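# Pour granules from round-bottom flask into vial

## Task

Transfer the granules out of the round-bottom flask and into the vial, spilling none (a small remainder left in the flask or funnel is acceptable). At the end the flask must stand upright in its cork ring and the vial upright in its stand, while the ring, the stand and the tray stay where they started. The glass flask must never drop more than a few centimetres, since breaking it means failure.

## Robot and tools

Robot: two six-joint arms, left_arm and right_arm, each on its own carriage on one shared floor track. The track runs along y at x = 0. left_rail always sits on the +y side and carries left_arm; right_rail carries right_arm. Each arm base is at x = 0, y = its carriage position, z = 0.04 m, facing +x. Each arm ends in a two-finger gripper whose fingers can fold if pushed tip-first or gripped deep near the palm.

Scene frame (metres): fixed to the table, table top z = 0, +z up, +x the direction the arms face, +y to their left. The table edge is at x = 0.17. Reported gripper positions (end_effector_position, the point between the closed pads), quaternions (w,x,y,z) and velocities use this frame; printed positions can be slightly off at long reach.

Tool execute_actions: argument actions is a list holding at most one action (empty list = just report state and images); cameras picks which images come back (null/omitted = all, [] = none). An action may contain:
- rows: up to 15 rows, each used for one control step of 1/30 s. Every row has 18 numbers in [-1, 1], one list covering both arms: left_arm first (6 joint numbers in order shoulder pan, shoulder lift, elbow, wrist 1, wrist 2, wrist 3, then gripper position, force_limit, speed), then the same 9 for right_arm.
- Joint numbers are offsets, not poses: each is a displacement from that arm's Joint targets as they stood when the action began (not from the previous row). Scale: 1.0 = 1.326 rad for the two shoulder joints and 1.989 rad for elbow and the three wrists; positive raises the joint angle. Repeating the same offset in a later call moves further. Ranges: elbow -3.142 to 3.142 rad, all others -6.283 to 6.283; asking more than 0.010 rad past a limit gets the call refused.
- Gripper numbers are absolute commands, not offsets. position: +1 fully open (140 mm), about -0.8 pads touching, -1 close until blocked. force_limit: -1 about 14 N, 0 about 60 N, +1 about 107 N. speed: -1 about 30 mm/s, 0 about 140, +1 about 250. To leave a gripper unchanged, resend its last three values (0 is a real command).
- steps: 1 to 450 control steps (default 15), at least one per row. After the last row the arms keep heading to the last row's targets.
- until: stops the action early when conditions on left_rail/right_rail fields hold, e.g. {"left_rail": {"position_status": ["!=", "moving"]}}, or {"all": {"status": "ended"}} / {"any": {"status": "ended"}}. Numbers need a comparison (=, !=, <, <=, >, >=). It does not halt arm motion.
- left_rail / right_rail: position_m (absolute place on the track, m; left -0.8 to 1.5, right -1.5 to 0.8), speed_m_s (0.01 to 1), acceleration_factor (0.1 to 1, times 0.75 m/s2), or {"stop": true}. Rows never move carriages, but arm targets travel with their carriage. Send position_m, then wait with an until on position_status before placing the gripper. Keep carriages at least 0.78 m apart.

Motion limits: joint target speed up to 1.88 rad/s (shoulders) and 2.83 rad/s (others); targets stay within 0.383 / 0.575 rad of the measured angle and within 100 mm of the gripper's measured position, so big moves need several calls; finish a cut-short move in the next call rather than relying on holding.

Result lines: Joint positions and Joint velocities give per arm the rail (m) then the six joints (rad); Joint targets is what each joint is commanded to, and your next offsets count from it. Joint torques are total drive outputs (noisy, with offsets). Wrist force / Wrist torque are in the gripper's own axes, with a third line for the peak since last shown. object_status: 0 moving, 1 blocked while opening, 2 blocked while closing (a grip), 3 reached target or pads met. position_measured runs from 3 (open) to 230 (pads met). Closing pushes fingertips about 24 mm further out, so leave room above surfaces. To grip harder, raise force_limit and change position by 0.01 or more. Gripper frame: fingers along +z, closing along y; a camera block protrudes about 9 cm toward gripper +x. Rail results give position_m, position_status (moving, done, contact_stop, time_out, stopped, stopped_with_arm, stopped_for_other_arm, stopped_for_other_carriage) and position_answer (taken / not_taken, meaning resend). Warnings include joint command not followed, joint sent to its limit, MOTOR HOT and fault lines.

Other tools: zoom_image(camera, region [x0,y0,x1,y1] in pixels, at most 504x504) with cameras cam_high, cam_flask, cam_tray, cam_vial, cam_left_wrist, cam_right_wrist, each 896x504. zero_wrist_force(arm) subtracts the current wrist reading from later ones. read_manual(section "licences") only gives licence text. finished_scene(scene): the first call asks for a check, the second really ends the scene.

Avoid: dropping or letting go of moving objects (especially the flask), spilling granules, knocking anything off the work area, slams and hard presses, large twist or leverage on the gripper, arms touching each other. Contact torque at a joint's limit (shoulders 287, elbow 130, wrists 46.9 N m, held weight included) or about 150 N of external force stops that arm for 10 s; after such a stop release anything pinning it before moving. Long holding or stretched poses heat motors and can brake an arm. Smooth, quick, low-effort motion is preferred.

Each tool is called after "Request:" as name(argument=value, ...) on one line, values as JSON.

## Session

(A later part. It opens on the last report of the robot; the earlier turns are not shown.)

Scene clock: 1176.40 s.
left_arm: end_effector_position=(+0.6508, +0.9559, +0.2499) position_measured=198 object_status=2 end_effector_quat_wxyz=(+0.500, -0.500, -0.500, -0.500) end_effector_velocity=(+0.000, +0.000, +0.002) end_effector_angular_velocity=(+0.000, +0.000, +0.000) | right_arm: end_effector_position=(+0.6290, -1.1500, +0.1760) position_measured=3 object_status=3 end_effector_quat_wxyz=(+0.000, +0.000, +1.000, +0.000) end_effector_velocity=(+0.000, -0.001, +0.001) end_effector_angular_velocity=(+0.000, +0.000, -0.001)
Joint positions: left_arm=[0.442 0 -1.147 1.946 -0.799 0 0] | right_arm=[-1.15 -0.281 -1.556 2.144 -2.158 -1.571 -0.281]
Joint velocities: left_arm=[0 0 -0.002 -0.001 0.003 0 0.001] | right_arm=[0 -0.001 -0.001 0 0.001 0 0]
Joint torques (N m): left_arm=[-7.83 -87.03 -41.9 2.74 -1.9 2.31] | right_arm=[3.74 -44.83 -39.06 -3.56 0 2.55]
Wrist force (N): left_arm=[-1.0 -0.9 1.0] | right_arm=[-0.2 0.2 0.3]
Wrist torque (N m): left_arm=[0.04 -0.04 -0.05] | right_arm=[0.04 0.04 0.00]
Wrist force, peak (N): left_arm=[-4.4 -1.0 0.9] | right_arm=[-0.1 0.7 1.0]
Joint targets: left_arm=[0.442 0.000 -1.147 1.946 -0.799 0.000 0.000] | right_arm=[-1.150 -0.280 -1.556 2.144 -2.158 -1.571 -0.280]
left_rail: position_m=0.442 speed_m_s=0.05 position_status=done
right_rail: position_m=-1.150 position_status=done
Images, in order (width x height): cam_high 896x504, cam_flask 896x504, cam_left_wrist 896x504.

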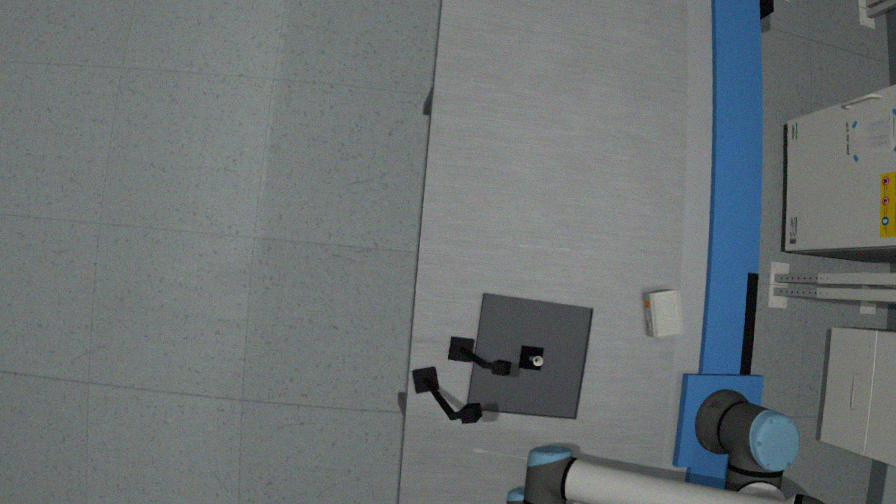

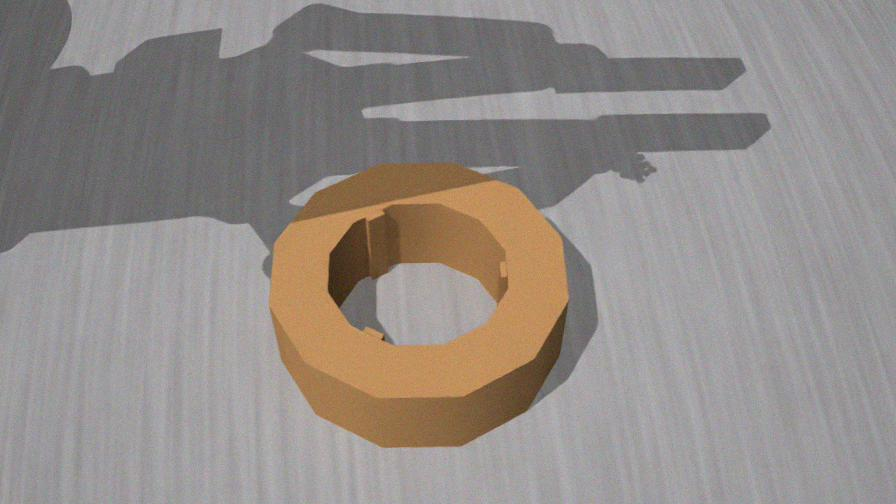

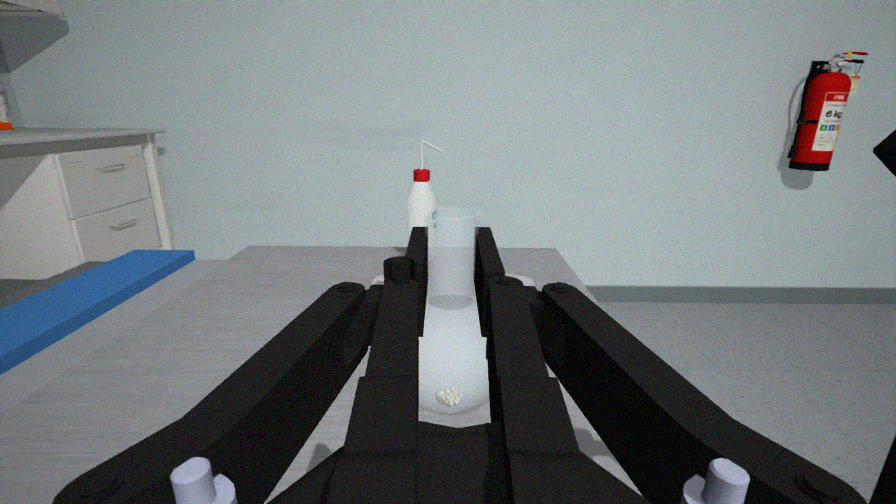

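Request:
execute_actions(actions=[{"rows":[[0,-0.00016,0.00017,-0.00006,0,0,-1,-0.1,-1,0,0,0,0,0,0,1,1,1],[0,-0.00117,0.00124,-0.00046,0,0,-1,-0.1,-1,0,0,0,0,0,0,1,1,1],[0,-0.00352,0.00373,-0.00138,0,0,-1,-0.1,-1,0,0,0,0,0,0,1,1,1],[0,-0.00741,0.00785,-0.00291,0,0,-1,-0.1,-1,0,0,0,0,0,0,1,1,1],[0,-0.01277,0.01352,-0.00501,0,0,-1,-0.1,-1,0,0,0,0,0,0,1,1,1],[0,-0.0193,0.02045,-0.00758,0,0,-1,-0.1,-1,0,0,0,0,0,0,1,1,1],[0,-0.02662,0.0282,-0.01045,0,0,-1,-0.1,-1,0,0,0,0,0,0,1,1,1],[0,-0.0342,0.03623,-0.01343,0,0,-1,-0.1,-1,0,0,0,0,0,0,1,1,1],[0,-0.04151,0.04398,-0.0163,0,0,-1,-0.1,-1,0,0,0,0,0,0,1,1,1],[0,-0.04805,0.0509,-0.01887,0,0,-1,-0.1,-1,0,0,0,0,0,0,1,1,1],[0,-0.0534,0.05657,-0.02097,0,0,-1,-0.1,-1,0,0,0,0,0,0,1,1,1],[0,-0.0573,0.06069,-0.0225,0,0,-1,-0.1,-1,0,0,0,0,0,0,1,1,1],[0,-0.05965,0.06319,-0.02342,0,0,-1,-0.1,-1,0,0,0,0,0,0,1,1,1],[0,-0.06065,0.06425,-0.02381,0,0,-1,-0.1,-1,0,0,0,0,0,0,1,1,1],[0,-0.06082,0.06442,-0.02388,0,0,-1,-0.1,-1,0,0,0,0,0,0,1,1,1]],"left_rail":{"position_m":-0.2517,"speed_m_s":0.5,"acceleration_factor":0.6},"steps":240,"until":{"any":{"status":"ended"}}}], cameras=["cam_high", "cam_tray", "cam_vial", "cam_left_wrist"])

Scene clock: 1243.47 s.
left_arm: end_effector_position=(+0.5851, +0.2628, +0.2501) position_measured=198 object_status=2 end_effector_quat_wxyz=(+0.500, -0.500, -0.500, -0.500) end_effector_velocity=(+0.000, -0.001, +0.000) end_effector_angular_velocity=(+0.000, +0.001, +0.002) | right_arm: end_effector_position=(+0.6290, -1.1500, +0.1760) position_measured=3 object_status=3 end_effector_quat_wxyz=(+0.000, +0.000, +1.000, +0.000) end_effector_velocity=(+0.000, +0.000, -0.001) end_effector_angular_velocity=(+0.001, +0.001, -0.001)
Joint positions: left_arm=[-0.252 0 -1.228 2.074 -0.846 0 0] | right_arm=[-1.15 -0.281 -1.556 2.144 -2.158 -1.571 -0.281]
Joint velocities: left_arm=[-0.001 0.001 0 0 0 -0.001 0.001] | right_arm=[0 0 0.001 0.001 -0.001 0.001 0.001]
Joint torques (N m): left_arm=[-7.06 -76.44 -20.57 -1.44 -1.84 1.83] | right_arm=[9.15 -43.05 -39.78 -3.49 -0.28 2.4]
Wrist force (N): left_arm=[-1.9 -0.4 1.2] | right_arm=[-0.1 0.2 0.3]
Wrist torque (N m): left_arm=[0.12 0.18 -0.07] | right_arm=[0.05 0.03 0.00]
Wrist force, peak (N): left_arm=[-1.6 -2.1 2.1] | right_arm=[0.2 0.2 1.2]
Joint targets: left_arm=[-0.252 0.000 -1.228 2.074 -0.846 0.000 0.000] | right_arm=[-1.150 -0.280 -1.556 2.144 -2.158 -1.571 -0.280]
left_rail: position_m=-0.252 speed_m_s=0.50 position_status=done
right_rail: position_m=-1.150 position_status=done
Images, in order (width x height): cam_high 896x504, cam_tray 896x504, cam_vial 896x504, cam_left_wrist 896x504.

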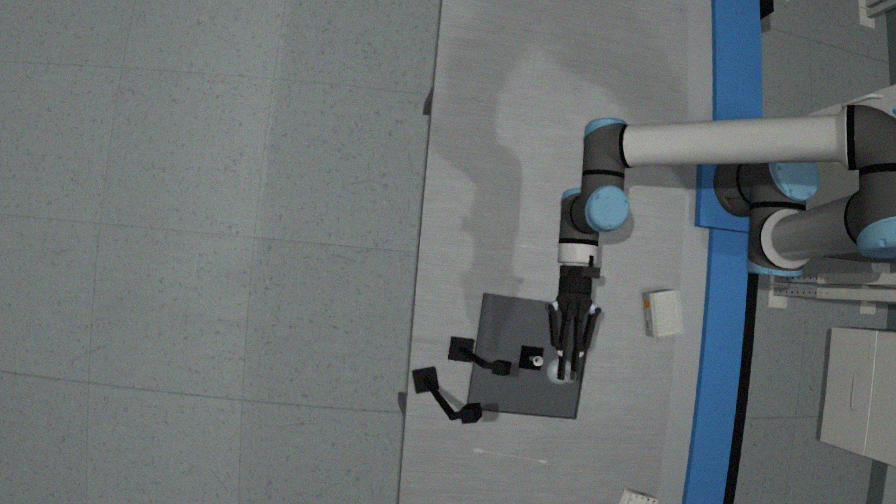

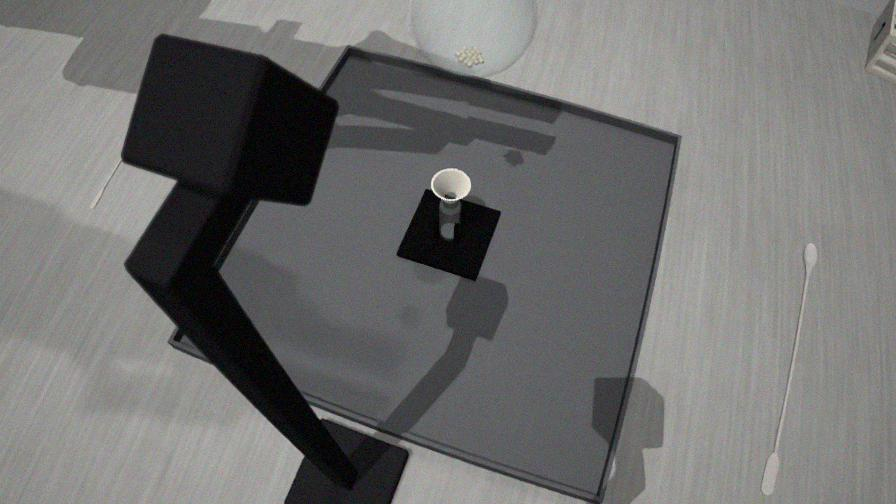

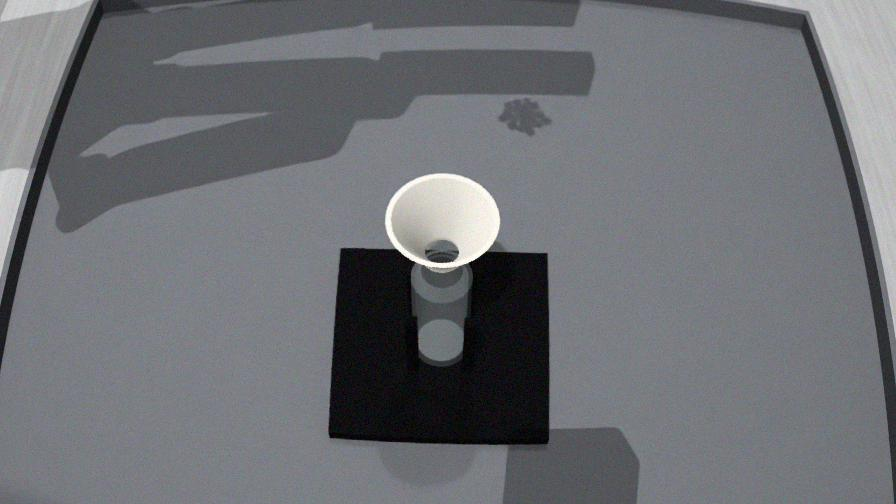

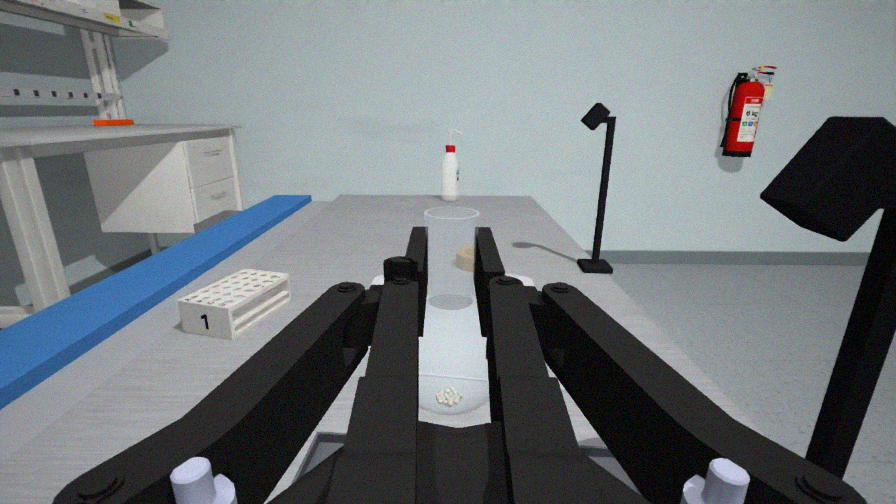

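Request:
zoom_image(camera="cam_high", region=[440, 280, 640, 430])

Request:
zoom_image(camera="cam_tray", region=[350, 0, 650, 300])

Request:
zoom_image(camera="cam_vial", region=[300, 150, 600, 450])

Scaled by 2.520 from the camera's 896x504 image, which has a finer 1280x720 frame.

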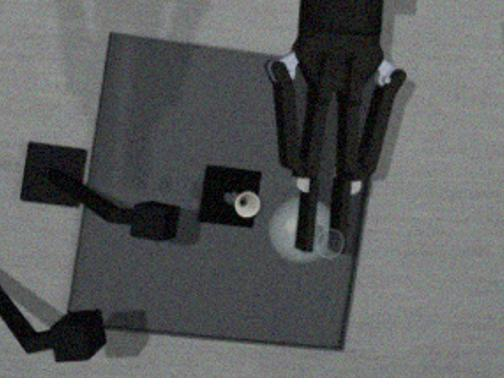

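Scaled by 1.680 from the camera's 896x504 image, which has a finer 1280x720 frame.

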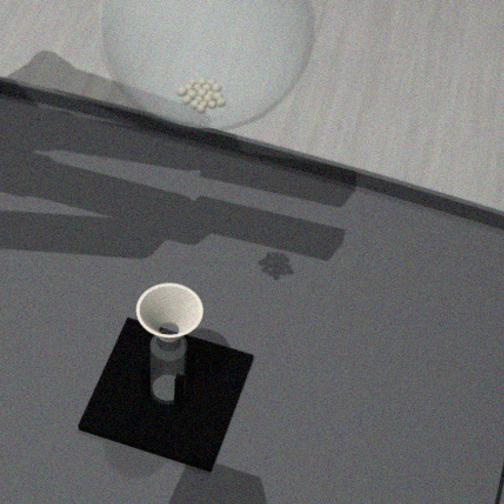

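Scaled by 1.680 from the camera's 896x504 image, which has a finer 1280x720 frame.

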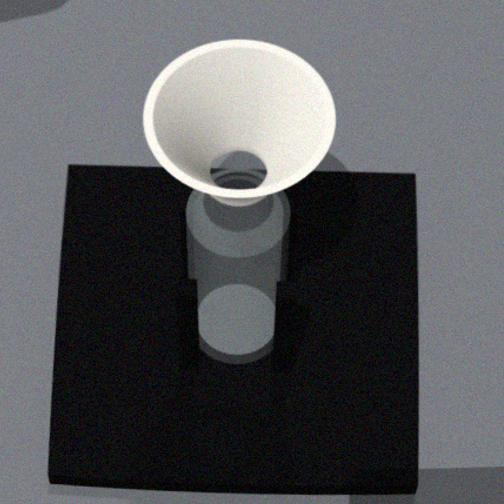

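Request:
execute_actions(actions=[{"rows":[[0,0,0,0,0,0.00107,-1,-0.1,-1,0,0,0,0,0,0,1,1,1],[0,0,0,0,0,0.00758,-1,-0.1,-1,0,0,0,0,0,0,1,1,1],[0,0,0,0,0,0.02286,-1,-0.1,-1,0,0,0,0,0,0,1,1,1],[0,0,0,0,0,0.04813,-1,-0.1,-1,0,0,0,0,0,0,1,1,1],[0,0,0,0,0,0.08288,-1,-0.1,-1,0,0,0,0,0,0,1,1,1],[0,0,0,0,0,0.12533,-1,-0.1,-1,0,0,0,0,0,0,1,1,1],[0,0,0,0,0,0.17283,-1,-0.1,-1,0,0,0,0,0,0,1,1,1],[0,0,0,0,0,0.22204,-1,-0.1,-1,0,0,0,0,0,0,1,1,1],[0,0,0,0,0,0.26954,-1,-0.1,-1,0,0,0,0,0,0,1,1,1],[0,0,0,0,0,0.31199,-1,-0.1,-1,0,0,0,0,0,0,1,1,1],[0,0,0,0,0,0.34674,-1,-0.1,-1,0,0,0,0,0,0,1,1,1],[0,0,0,0,0,0.37201,-1,-0.1,-1,0,0,0,0,0,0,1,1,1],[0,0,0,0,0,0.38729,-1,-0.1,-1,0,0,0,0,0,0,1,1,1],[0,0,0,0,0,0.3938,-1,-0.1,-1,0,0,0,0,0,0,1,1,1],[0,0,0,0,0,0.39487,-1,-0.1,-1,0,0,0,0,0,0,1,1,1]],"steps":22}], cameras=["cam_left_wrist", "cam_tray", "cam_vial"])

Scene clock: 1345.97 s.
left_arm: end_effector_position=(+0.5851, +0.2627, +0.2501) position_measured=198 object_status=2 end_effector_quat_wxyz=(+0.653, -0.653, -0.271, -0.271) end_effector_velocity=(+0.000, +0.000, +0.000) end_effector_angular_velocity=(+0.000, +0.002, -0.001) | right_arm: end_effector_position=(+0.6290, -1.1500, +0.1760) position_measured=3 object_status=3 end_effector_quat_wxyz=(+0.000, +0.000, +1.000, +0.000) end_effector_velocity=(+0.001, +0.000, +0.001) end_effector_angular_velocity=(+0.000, -0.002, +0.000)
Joint positions: left_arm=[-0.252 0 -1.228 2.074 -0.846 0 0.785] | right_arm=[-1.15 -0.281 -1.556 2.144 -2.158 -1.571 -0.28]
Joint velocities: left_arm=[0 0 0 0 0.001 0.001 0.001] | right_arm=[0 0 -0.001 -0.001 0 0 0]
Joint torques (N m): left_arm=[-7.18 -75.55 -39.1 0.93 -1.76 3.66] | right_arm=[6.77 -44.38 -39.71 -3.31 -0.24 2.61]
Wrist force (N): left_arm=[-1.6 -0.1 0.2] | right_arm=[-0.1 0.0 0.5]
Wrist torque (N m): left_arm=[0.05 0.03 -0.11] | right_arm=[0.01 0.03 0.00]
Wrist force, peak (N): left_arm=[-1.9 -0.5 1.5] | right_arm=[-0.1 0.6 0.8]
Joint targets: left_arm=[-0.252 0.000 -1.228 2.074 -0.846 0.000 0.785] | right_arm=[-1.150 -0.280 -1.556 2.144 -2.158 -1.571 -0.280]
left_rail: position_m=-0.252 speed_m_s=0.50 position_status=done
right_rail: position_m=-1.150 position_status=done
Images, in order (width x height): cam_tray 896x504, cam_vial 896x504, cam_left_wrist 896x504.

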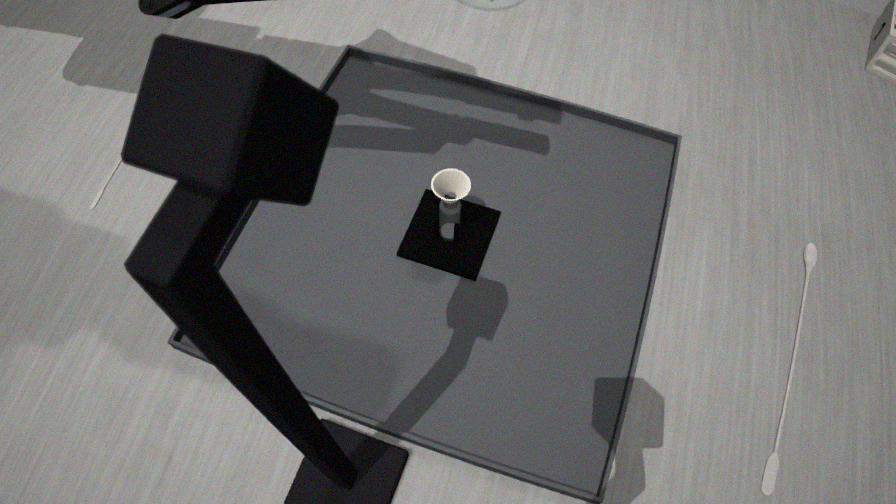

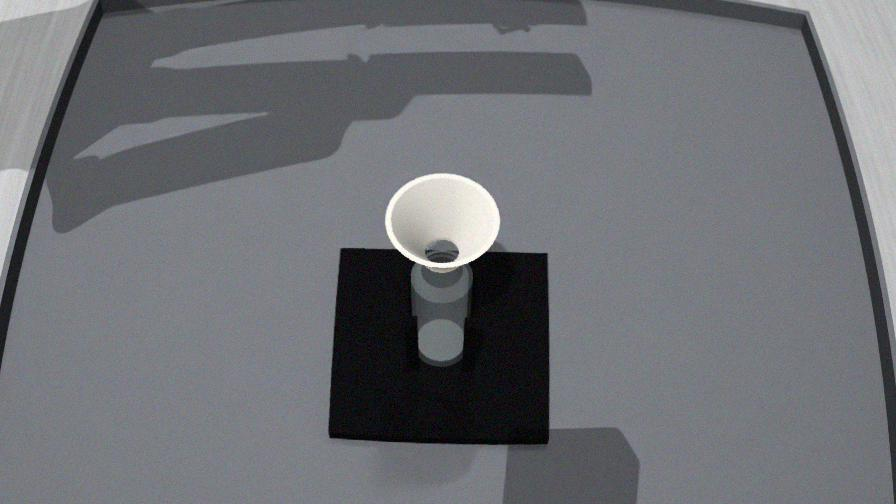

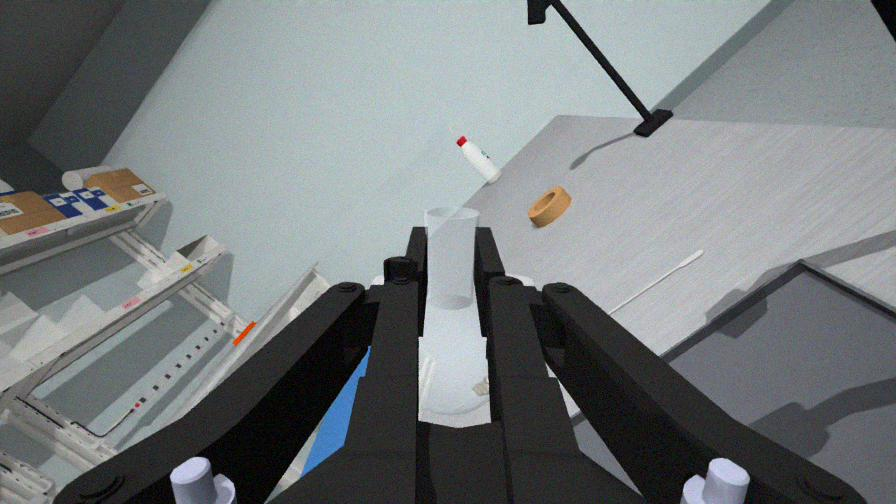

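Request:
execute_actions(actions=[{"rows":[[0,0,0,0,0,0.00107,-1,-0.1,-1,0,0,0,0,0,0,1,1,1],[0,0,0,0,0,0.00758,-1,-0.1,-1,0,0,0,0,0,0,1,1,1],[0,0,0,0,0,0.02286,-1,-0.1,-1,0,0,0,0,0,0,1,1,1],[0,0,0,0,0,0.04813,-1,-0.1,-1,0,0,0,0,0,0,1,1,1],[0,0,0,0,0,0.08288,-1,-0.1,-1,0,0,0,0,0,0,1,1,1],[0,0,0,0,0,0.12533,-1,-0.1,-1,0,0,0,0,0,0,1,1,1],[0,0,0,0,0,0.17283,-1,-0.1,-1,0,0,0,0,0,0,1,1,1],[0,0,0,0,0,0.22204,-1,-0.1,-1,0,0,0,0,0,0,1,1,1],[0,0,0,0,0,0.26954,-1,-0.1,-1,0,0,0,0,0,0,1,1,1],[0,0,0,0,0,0.31199,-1,-0.1,-1,0,0,0,0,0,0,1,1,1],[0,0,0,0,0,0.34674,-1,-0.1,-1,0,0,0,0,0,0,1,1,1],[0,0,0,0,0,0.37201,-1,-0.1,-1,0,0,0,0,0,0,1,1,1],[0,0,0,0,0,0.38729,-1,-0.1,-1,0,0,0,0,0,0,1,1,1],[0,0,0,0,0,0.3938,-1,-0.1,-1,0,0,0,0,0,0,1,1,1],[0,0,0,0,0,0.39487,-1,-0.1,-1,0,0,0,0,0,0,1,1,1]],"steps":22}], cameras=["cam_left_wrist", "cam_tray", "cam_vial"])

Scene clock: 1356.50 s.
left_arm: end_effector_position=(+0.5851, +0.2627, +0.2501) position_measured=198 object_status=2 end_effector_quat_wxyz=(+0.707, -0.707, +0.000, +0.000) end_effector_velocity=(-0.001, +0.000, +0.000) end_effector_angular_velocity=(+0.000, +0.006, +0.001) | right_arm: end_effector_position=(+0.6290, -1.1500, +0.1760) position_measured=3 object_status=3 end_effector_quat_wxyz=(+0.000, +0.000, +1.000, +0.000) end_effector_velocity=(+0.000, +0.000, +0.000) end_effector_angular_velocity=(-0.001, +0.001, +0.001)
Joint positions: left_arm=[-0.252 0 -1.228 2.074 -0.846 0 1.57] | right_arm=[-1.15 -0.281 -1.556 2.144 -2.158 -1.571 -0.28]
Joint velocities: left_arm=[0 0.001 0 0.001 0 -0.001 0.005] | right_arm=[0 0.001 0.001 -0.001 0 -0.001 -0.001]
Joint torques (N m): left_arm=[-7.84 -73.03 -37.19 1.34 -1.76 4.03] | right_arm=[8.78 -44.59 -40.92 -3.59 -0.46 2.66]
Wrist force (N): left_arm=[-0.8 0.0 0.2] | right_arm=[-0.4 0.1 0.7]
Wrist torque (N m): left_arm=[-0.04 -0.16 -0.14] | right_arm=[0.03 0.08 0.00]
Wrist force, peak (N): left_arm=[-2.2 -0.7 0.5] | right_arm=[-0.1 0.5 1.0]
Joint targets: left_arm=[-0.252 0.000 -1.228 2.074 -0.846 0.000 1.571] | right_arm=[-1.150 -0.280 -1.556 2.144 -2.158 -1.571 -0.280]
left_rail: position_m=-0.252 speed_m_s=0.50 position_status=done
right_rail: position_m=-1.150 position_status=done
Images, in order (width x height): cam_tray 896x504, cam_vial 896x504, cam_left_wrist 896x504.

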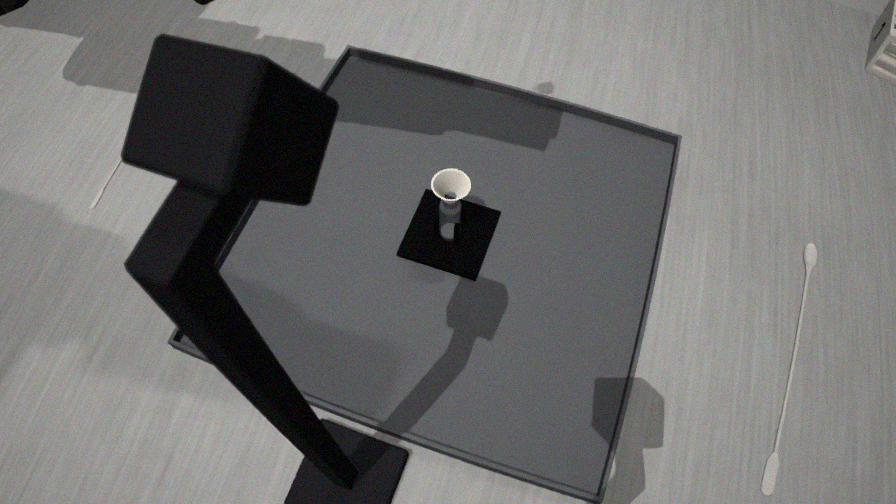

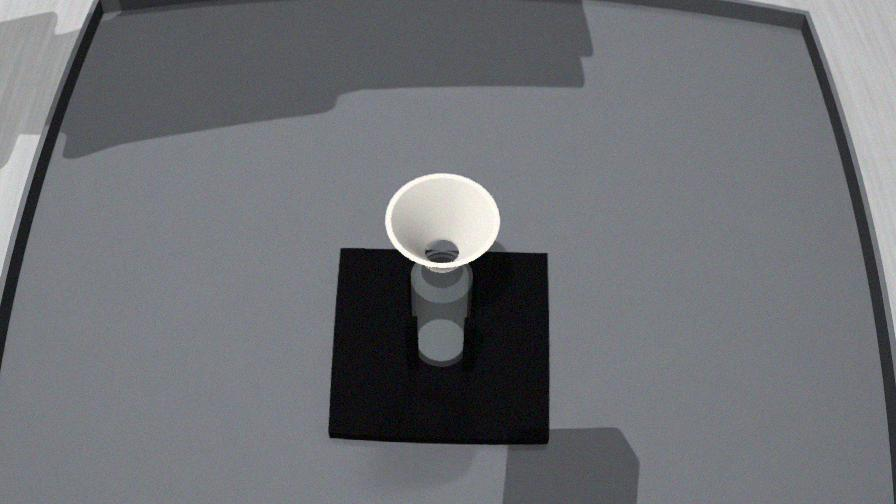

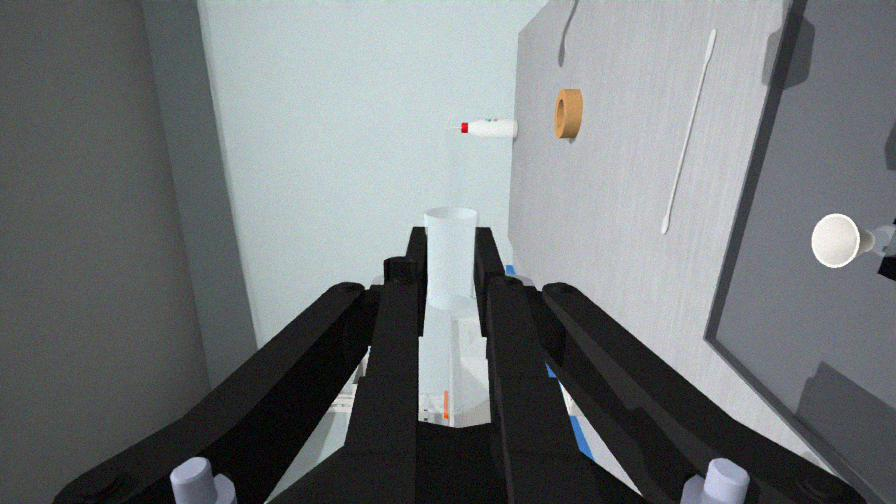

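Request:
zoom_image(camera="cam_left_wrist", region=[696, 100, 896, 380])

Scaled by 1.800 from the camera's 896x504 image, which has a finer 1280x720 frame.

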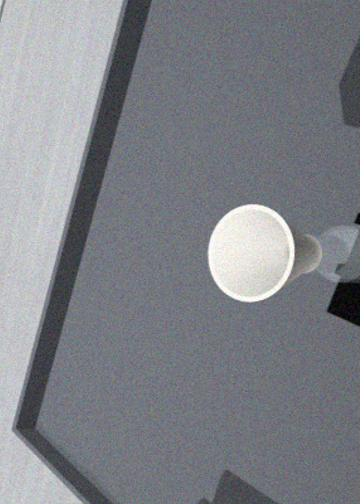

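Request:
execute_actions(actions=[{"left_rail":{"position_m":-0.33,"speed_m_s":0.25,"acceleration_factor":0.6},"steps":150,"until":{"any":{"status":"ended"}}}], cameras=["cam_left_wrist", "cam_vial"])

Request:
zoom_image(camera="cam_left_wrist", region=[596, 100, 896, 380])

Scene clock: 1409.50 s.
left_arm: end_effector_position=(+0.5851, +0.1846, +0.2501) position_measured=198 object_status=2 end_effector_quat_wxyz=(+0.707, -0.707, +0.000, +0.000) end_effector_velocity=(+0.000, +0.000, +0.000) end_effector_angular_velocity=(+0.000, +0.000, +0.001) | right_arm: end_effector_position=(+0.6290, -1.1500, +0.1760) position_measured=3 object_status=3 end_effector_quat_wxyz=(+0.000, +0.000, +1.000, +0.000) end_effector_velocity=(-0.001, +0.001, -0.001) end_effector_angular_velocity=(+0.000, +0.002, +0.001)
Joint positions: left_arm=[-0.33 0 -1.228 2.074 -0.846 0 1.571] | right_arm=[-1.15 -0.281 -1.556 2.144 -2.158 -1.571 -0.28]
Joint velocities: left_arm=[-0.001 0.001 0 0 0 0 0.001] | right_arm=[0 0.001 0 0.001 0.001 0 0]
Joint torques (N m): left_arm=[-6.98 -67.7 -19.05 1.52 -1.59 2.5] | right_arm=[9.29 -46.81 -40.23 -4.08 -0.45 2.69]
Wrist force (N): left_arm=[-0.8 0.0 -0.2] | right_arm=[-0.3 0.1 0.9]
Wrist torque (N m): left_arm=[-0.05 -0.16 -0.14] | right_arm=[0.01 0.07 0.01]
Wrist force, peak (N): left_arm=[-1.3 -0.8 -0.9] | right_arm=[-0.2 0.3 1.2]
Joint targets: left_arm=[-0.330 0.000 -1.228 2.074 -0.846 0.000 1.571] | right_arm=[-1.150 -0.280 -1.556 2.144 -2.158 -1.571 -0.280]
Tool commands: left_gripper/position=-1.0 left_gripper/force_limit=-0.1 left_gripper/speed=-1.0 right_gripper/position=+1.0 right_gripper/force_limit=+1.0 right_gripper/speed=+1.0
left_rail: position_m=-0.330 speed_m_s=0.25 position_status=done
right_rail: position_m=-1.150 position_status=done
Images, in order (width x height): cam_vial 896x504, cam_left_wrist 896x504.

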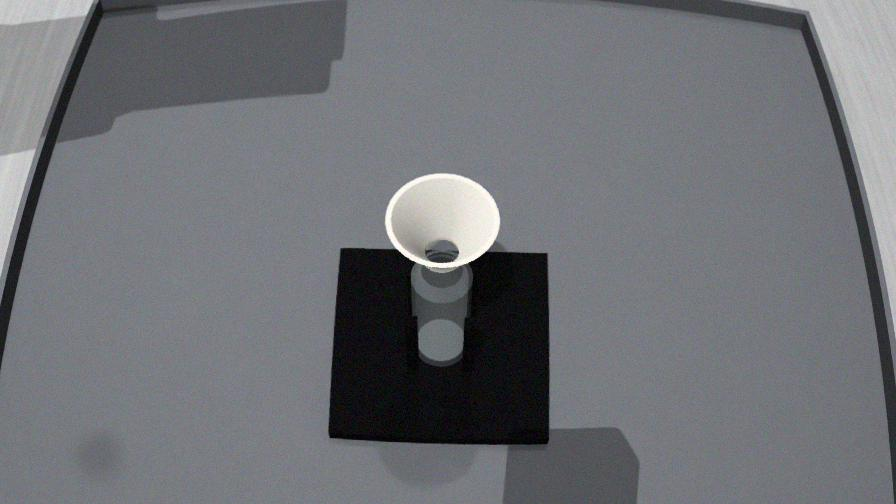

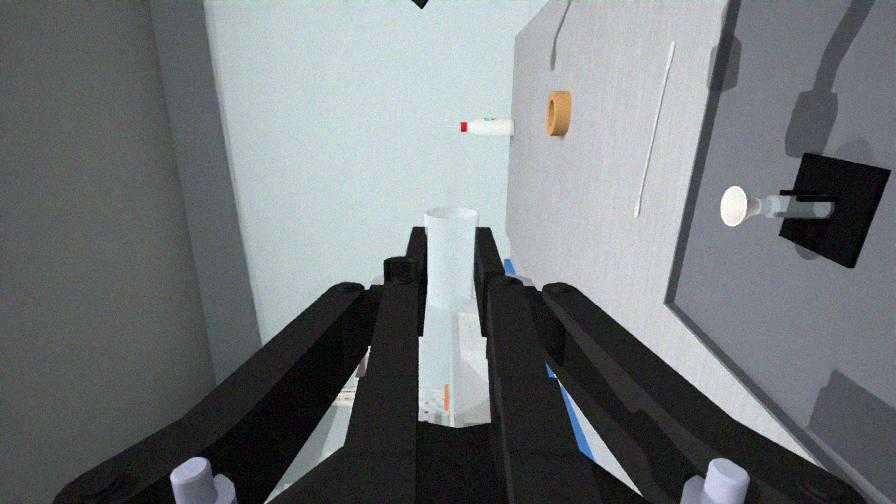

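Scaled by 1.680 from the camera's 896x504 image, which has a finer 1280x720 frame.

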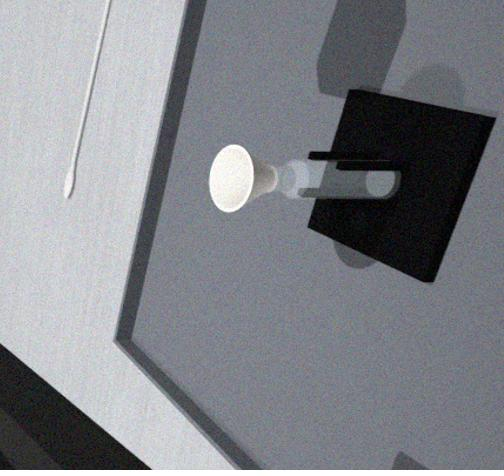

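Request:
execute_actions(actions=[{"rows":[[0,0,0.00012,-0.00083,-0.00005,0.00071,-1,-0.1,-1,0,0,0,0,0,0,1,1,1],[0,0.00003,0.00082,-0.00589,-0.00034,0.00505,-1,-0.1,-1,0,0,0,0,0,0,1,1,1],[0,0.00008,0.00247,-0.01777,-0.00102,0.01524,-1,-0.1,-1,0,0,0,0,0,0,1,1,1],[0,0.00016,0.00521,-0.03741,-0.00214,0.03209,-1,-0.1,-1,0,0,0,0,0,0,1,1,1],[0,0.00028,0.00897,-0.06442,-0.00368,0.05526,-1,-0.1,-1,0,0,0,0,0,0,1,1,1],[0,0.00043,0.01357,-0.09741,-0.00557,0.08355,-1,-0.1,-1,0,0,0,0,0,0,1,1,1],[0,0.00059,0.01871,-0.13432,-0.00768,0.11522,-1,-0.1,-1,0,0,0,0,0,0,1,1,1],[0,0.00076,0.02403,-0.17256,-0.00987,0.14802,-1,-0.1,-1,0,0,0,0,0,0,1,1,1],[0,0.00092,0.02918,-0.20948,-0.01198,0.17969,-1,-0.1,-1,0,0,0,0,0,0,1,1,1],[0,0.00106,0.03377,-0.24247,-0.01387,0.20799,-1,-0.1,-1,0,0,0,0,0,0,1,1,1],[0,0.00118,0.03753,-0.26948,-0.01541,0.23116,-1,-0.1,-1,0,0,0,0,0,0,1,1,1],[0,0.00127,0.04027,-0.28912,-0.01653,0.248,-1,-0.1,-1,0,0,0,0,0,0,1,1,1],[0,0.00132,0.04192,-0.30099,-0.01721,0.25819,-1,-0.1,-1,0,0,0,0,0,0,1,1,1],[0,0.00134,0.04263,-0.30606,-0.0175,0.26254,-1,-0.1,-1,0,0,0,0,0,0,1,1,1],[0,0.00134,0.04274,-0.30689,-0.01755,0.26325,-1,-0.1,-1,0,0,0,0,0,0,1,1,1]],"steps":22}], cameras=["cam_left_wrist"])

Scene clock: 1465.43 s.
left_arm: end_effector_position=(+0.5973, +0.1842, +0.2286) position_measured=198 object_status=2 end_effector_quat_wxyz=(+0.701, -0.713, -0.011, +0.010) end_effector_velocity=(+0.000, +0.000, +0.000) end_effector_angular_velocity=(+0.000, +0.002, +0.000) | right_arm: end_effector_position=(+0.6290, -1.1500, +0.1760) position_measured=3 object_status=3 end_effector_quat_wxyz=(+0.000, +0.000, +1.000, +0.000) end_effector_velocity=(+0.001, +0.000, +0.002) end_effector_angular_velocity=(-0.001, -0.004, +0.000)
Joint positions: left_arm=[-0.33 0 -1.226 2.159 -1.456 -0.035 2.094] | right_arm=[-1.15 -0.281 -1.556 2.144 -2.158 -1.571 -0.28]
Joint velocities: left_arm=[0 0 0 0 -0.003 0 0.005] | right_arm=[0 0 -0.002 -0.001 -0.001 0 0]
Joint torques (N m): left_arm=[11.59 -50.08 -15.72 -3.93 -0.9 4.21] | right_arm=[11.36 -43.1 -41.76 -4.29 -0.7 2.56]
Wrist force (N): left_arm=[-1.4 -0.9 0.2] | right_arm=[-0.2 0.2 0.7]
Wrist torque (N m): left_arm=[-0.27 -0.09 -0.15] | right_arm=[0.04 0.04 0.00]
Wrist force, peak (N): left_arm=[-1.5 -1.2 0.0] | right_arm=[-0.4 0.6 1.0]
Joint targets: left_arm=[-0.330 0.000 -1.226 2.159 -1.457 -0.035 2.094] | right_arm=[-1.150 -0.280 -1.556 2.144 -2.158 -1.571 -0.280]
left_rail: position_m=-0.330 speed_m_s=0.25 position_status=done
right_rail: position_m=-1.150 position_status=done
Images, in order (width x height): cam_left_wrist 896x504.

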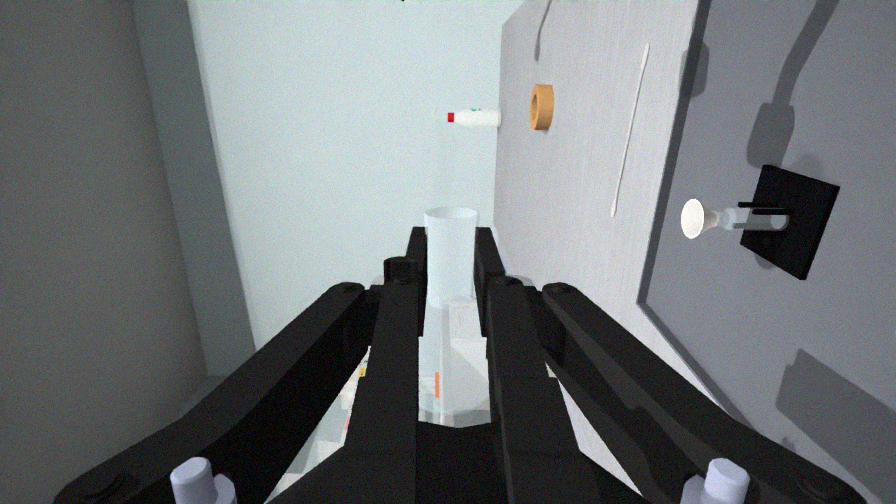

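Request:
execute_actions(actions=[{"rows":[[0,0,0.00012,-0.00083,-0.00005,0.00071,-1,-0.1,-1,0,0,0,0,0,0,1,1,1],[0,0.00003,0.00082,-0.00589,-0.00034,0.00505,-1,-0.1,-1,0,0,0,0,0,0,1,1,1],[0,0.00008,0.00247,-0.01777,-0.00102,0.01524,-1,-0.1,-1,0,0,0,0,0,0,1,1,1],[0,0.00016,0.00521,-0.03741,-0.00214,0.03209,-1,-0.1,-1,0,0,0,0,0,0,1,1,1],[0,0.00028,0.00897,-0.06442,-0.00368,0.05526,-1,-0.1,-1,0,0,0,0,0,0,1,1,1],[0,0.00043,0.01357,-0.09741,-0.00557,0.08355,-1,-0.1,-1,0,0,0,0,0,0,1,1,1],[0,0.00059,0.01871,-0.13432,-0.00768,0.11522,-1,-0.1,-1,0,0,0,0,0,0,1,1,1],[0,0.00076,0.02403,-0.17256,-0.00987,0.14802,-1,-0.1,-1,0,0,0,0,0,0,1,1,1],[0,0.00092,0.02918,-0.20948,-0.01198,0.17969,-1,-0.1,-1,0,0,0,0,0,0,1,1,1],[0,0.00106,0.03377,-0.24247,-0.01387,0.20799,-1,-0.1,-1,0,0,0,0,0,0,1,1,1],[0,0.00118,0.03753,-0.26948,-0.01541,0.23116,-1,-0.1,-1,0,0,0,0,0,0,1,1,1],[0,0.00127,0.04027,-0.28912,-0.01653,0.248,-1,-0.1,-1,0,0,0,0,0,0,1,1,1],[0,0.00132,0.04192,-0.30099,-0.01721,0.25819,-1,-0.1,-1,0,0,0,0,0,0,1,1,1],[0,0.00134,0.04263,-0.30606,-0.0175,0.26254,-1,-0.1,-1,0,0,0,0,0,0,1,1,1],[0,0.00134,0.04274,-0.30689,-0.01755,0.26325,-1,-0.1,-1,0,0,0,0,0,0,1,1,1]],"steps":22}], cameras=["cam_left_wrist"])

Scene clock: 1519.33 s.
left_arm: end_effector_position=(+0.5995, +0.1836, +0.2297) position_measured=198 object_status=2 end_effector_quat_wxyz=(+0.685, -0.728, -0.012, +0.012) end_effector_velocity=(-0.001, +0.000, +0.000) end_effector_angular_velocity=(+0.000, +0.001, +0.000) | right_arm: end_effector_position=(+0.6290, -1.1500, +0.1760) position_measured=3 object_status=3 end_effector_quat_wxyz=(+0.000, +0.000, +1.000, +0.000) end_effector_velocity=(+0.001, +0.000, +0.000) end_effector_angular_velocity=(+0.000, -0.002, +0.000)
Joint positions: left_arm=[-0.33 0 -1.225 2.244 -2.066 -0.07 2.617] | right_arm=[-1.15 -0.281 -1.556 2.144 -2.158 -1.571 -0.28]
Joint velocities: left_arm=[0 0.001 0 0.001 -0.003 0.001 0.003] | right_arm=[0 0 0 0 -0.001 0.001 0.001]
Joint torques (N m): left_arm=[10.27 -49.94 -14.86 -6.39 0 2.6] | right_arm=[14.29 -43.8 -42.47 -4.34 -0.46 2.38]
Wrist force (N): left_arm=[-1.2 -0.8 -0.5] | right_arm=[0.0 0.2 0.8]
Wrist torque (N m): left_arm=[-0.25 -0.17 -0.14] | right_arm=[0.04 -0.01 0.00]
Wrist force, peak (N): left_arm=[-1.7 -1.3 -0.4] | right_arm=[-0.1 0.4 1.1]
Joint targets: left_arm=[-0.330 0.000 -1.225 2.244 -2.067 -0.070 2.618] | right_arm=[-1.150 -0.280 -1.556 2.144 -2.158 -1.571 -0.280]
left_rail: position_m=-0.330 speed_m_s=0.25 position_status=done
right_rail: position_m=-1.150 position_status=done
Images, in order (width x height): cam_left_wrist 896x504.

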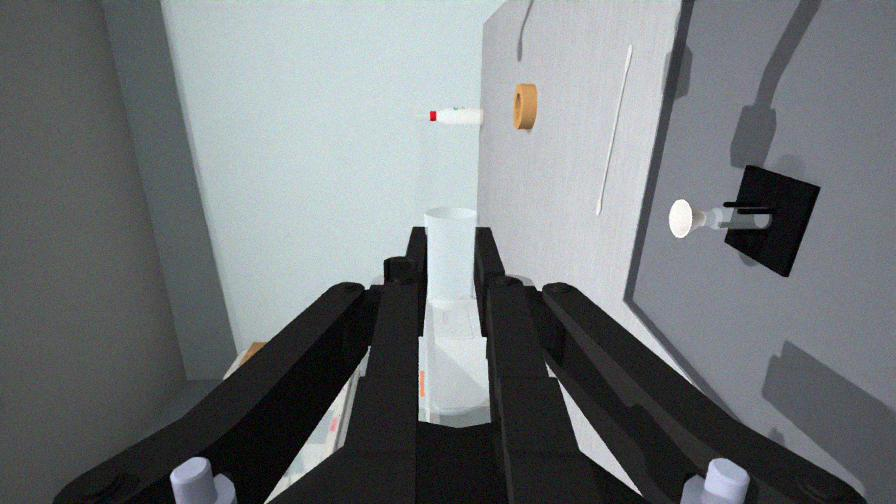

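Request:
execute_actions(actions=[{"rows":[[0,0,0.00012,-0.00083,-0.00005,0.00071,-1,-0.1,-1,0,0,0,0,0,0,1,1,1],[0,0.00003,0.00082,-0.00589,-0.00034,0.00505,-1,-0.1,-1,0,0,0,0,0,0,1,1,1],[0,0.00008,0.00247,-0.01777,-0.00102,0.01524,-1,-0.1,-1,0,0,0,0,0,0,1,1,1],[0,0.00016,0.00521,-0.03741,-0.00214,0.03209,-1,-0.1,-1,0,0,0,0,0,0,1,1,1],[0,0.00028,0.00897,-0.06442,-0.00368,0.05526,-1,-0.1,-1,0,0,0,0,0,0,1,1,1],[0,0.00043,0.01357,-0.09741,-0.00557,0.08355,-1,-0.1,-1,0,0,0,0,0,0,1,1,1],[0,0.00059,0.01871,-0.13432,-0.00768,0.11522,-1,-0.1,-1,0,0,0,0,0,0,1,1,1],[0,0.00076,0.02403,-0.17256,-0.00987,0.14802,-1,-0.1,-1,0,0,0,0,0,0,1,1,1],[0,0.00092,0.02918,-0.20948,-0.01198,0.17969,-1,-0.1,-1,0,0,0,0,0,0,1,1,1],[0,0.00106,0.03377,-0.24247,-0.01387,0.20799,-1,-0.1,-1,0,0,0,0,0,0,1,1,1],[0,0.00118,0.03753,-0.26948,-0.01541,0.23116,-1,-0.1,-1,0,0,0,0,0,0,1,1,1],[0,0.00127,0.04027,-0.28912,-0.01653,0.248,-1,-0.1,-1,0,0,0,0,0,0,1,1,1],[0,0.00132,0.04192,-0.30099,-0.01721,0.25819,-1,-0.1,-1,0,0,0,0,0,0,1,1,1],[0,0.00134,0.04263,-0.30606,-0.0175,0.26254,-1,-0.1,-1,0,0,0,0,0,0,1,1,1],[0,0.00134,0.04274,-0.30689,-0.01755,0.26325,-1,-0.1,-1,0,0,0,0,0,0,1,1,1]],"steps":24}])

Scene clock: 1533.10 s.
left_arm: end_effector_position=(+0.5852, +0.1826, +0.2501) position_measured=198 object_status=2 end_effector_quat_wxyz=(-0.669, +0.743, +0.000, +0.000) end_effector_velocity=(-0.001, +0.001, +0.001) end_effector_angular_velocity=(+0.001, +0.001, +0.001) | right_arm: end_effector_position=(+0.6290, -1.1500, +0.1760) position_measured=3 object_status=3 end_effector_quat_wxyz=(+0.000, +0.000, +1.000, +0.000) end_effector_velocity=(+0.000, +0.000, +0.001) end_effector_angular_velocity=(-0.001, -0.001, +0.000)
Joint positions: left_arm=[-0.33 0 -1.223 2.329 -2.677 -0.105 3.141] | right_arm=[-1.15 -0.281 -1.556 2.144 -2.158 -1.571 -0.28]
Joint velocities: left_arm=[0 0.001 0 0 -0.003 0.001 0.004] | right_arm=[0 0 -0.001 0.001 -0.001 0 0]
Joint torques (N m): left_arm=[10.06 -46.63 -10.51 -7.63 0.42 2.83] | right_arm=[15.04 -43.93 -42.24 -4.34 -0.92 2.07]
Wrist force (N): left_arm=[-1.1 -0.5 -0.4] | right_arm=[-0.3 0.4 0.6]
Wrist torque (N m): left_arm=[-0.23 -0.16 -0.14] | right_arm=[0.10 0.05 0.00]
Wrist force, peak (N): left_arm=[-1.5 -1.6 -0.3] | right_arm=[0.0 0.4 1.0]
Joint targets: left_arm=[-0.330 0.000 -1.223 2.329 -2.677 -0.105 3.141] | right_arm=[-1.150 -0.280 -1.556 2.144 -2.158 -1.571 -0.280]
left_rail: position_m=-0.330 speed_m_s=0.25 position_status=done
right_rail: position_m=-1.150 position_status=done

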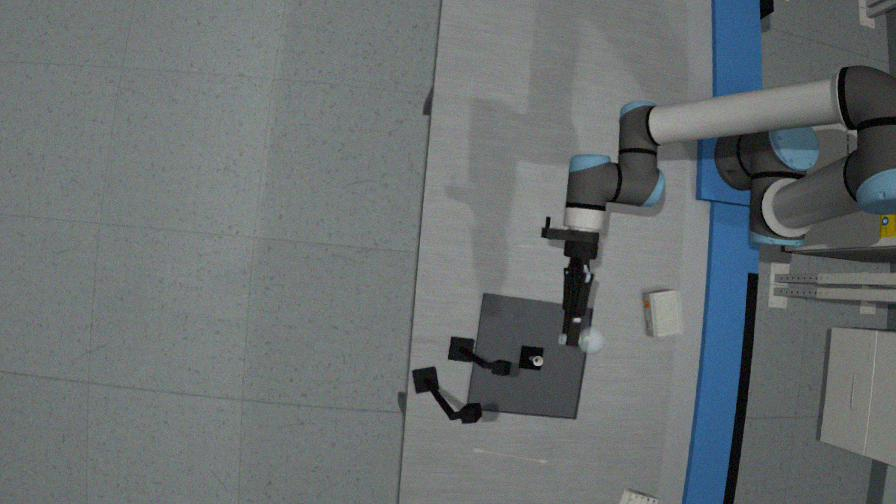

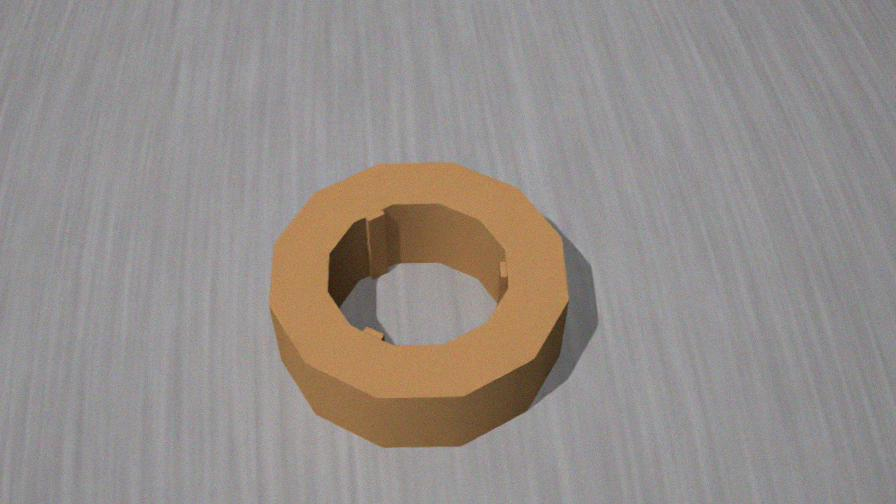

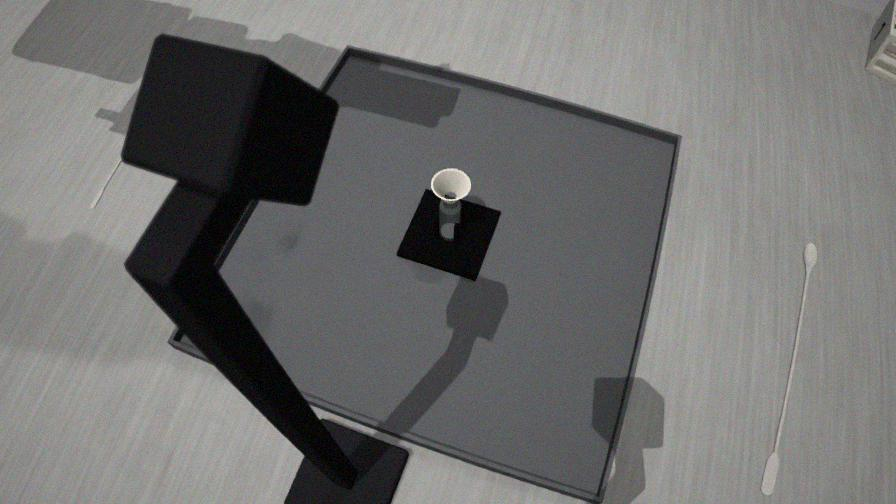

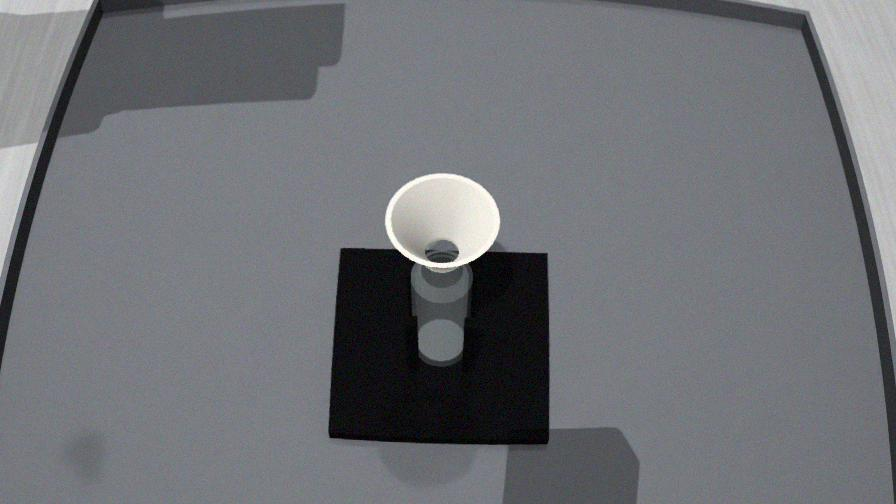

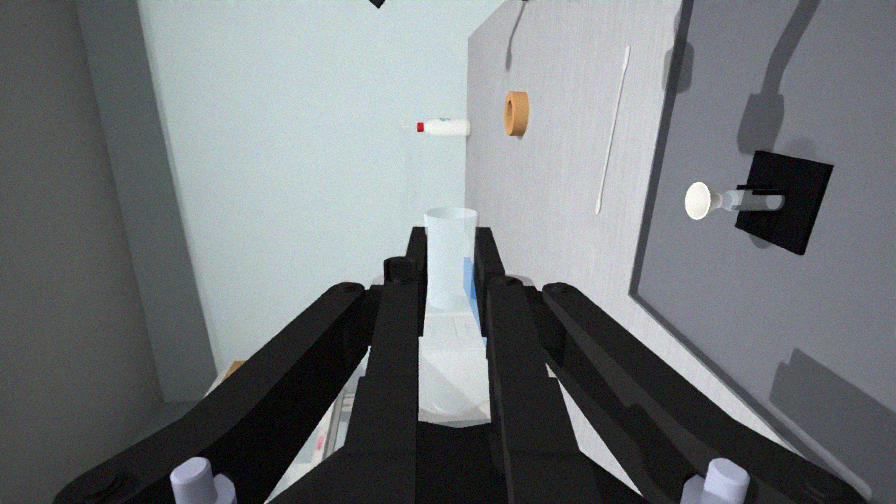

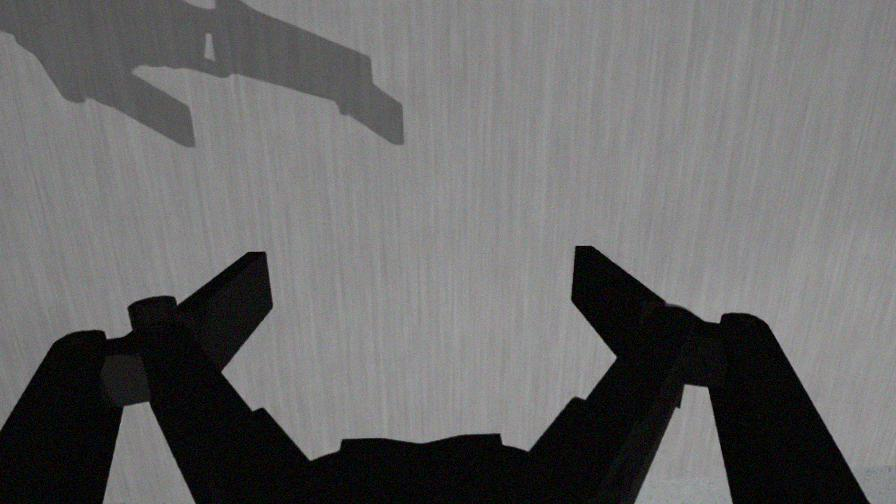

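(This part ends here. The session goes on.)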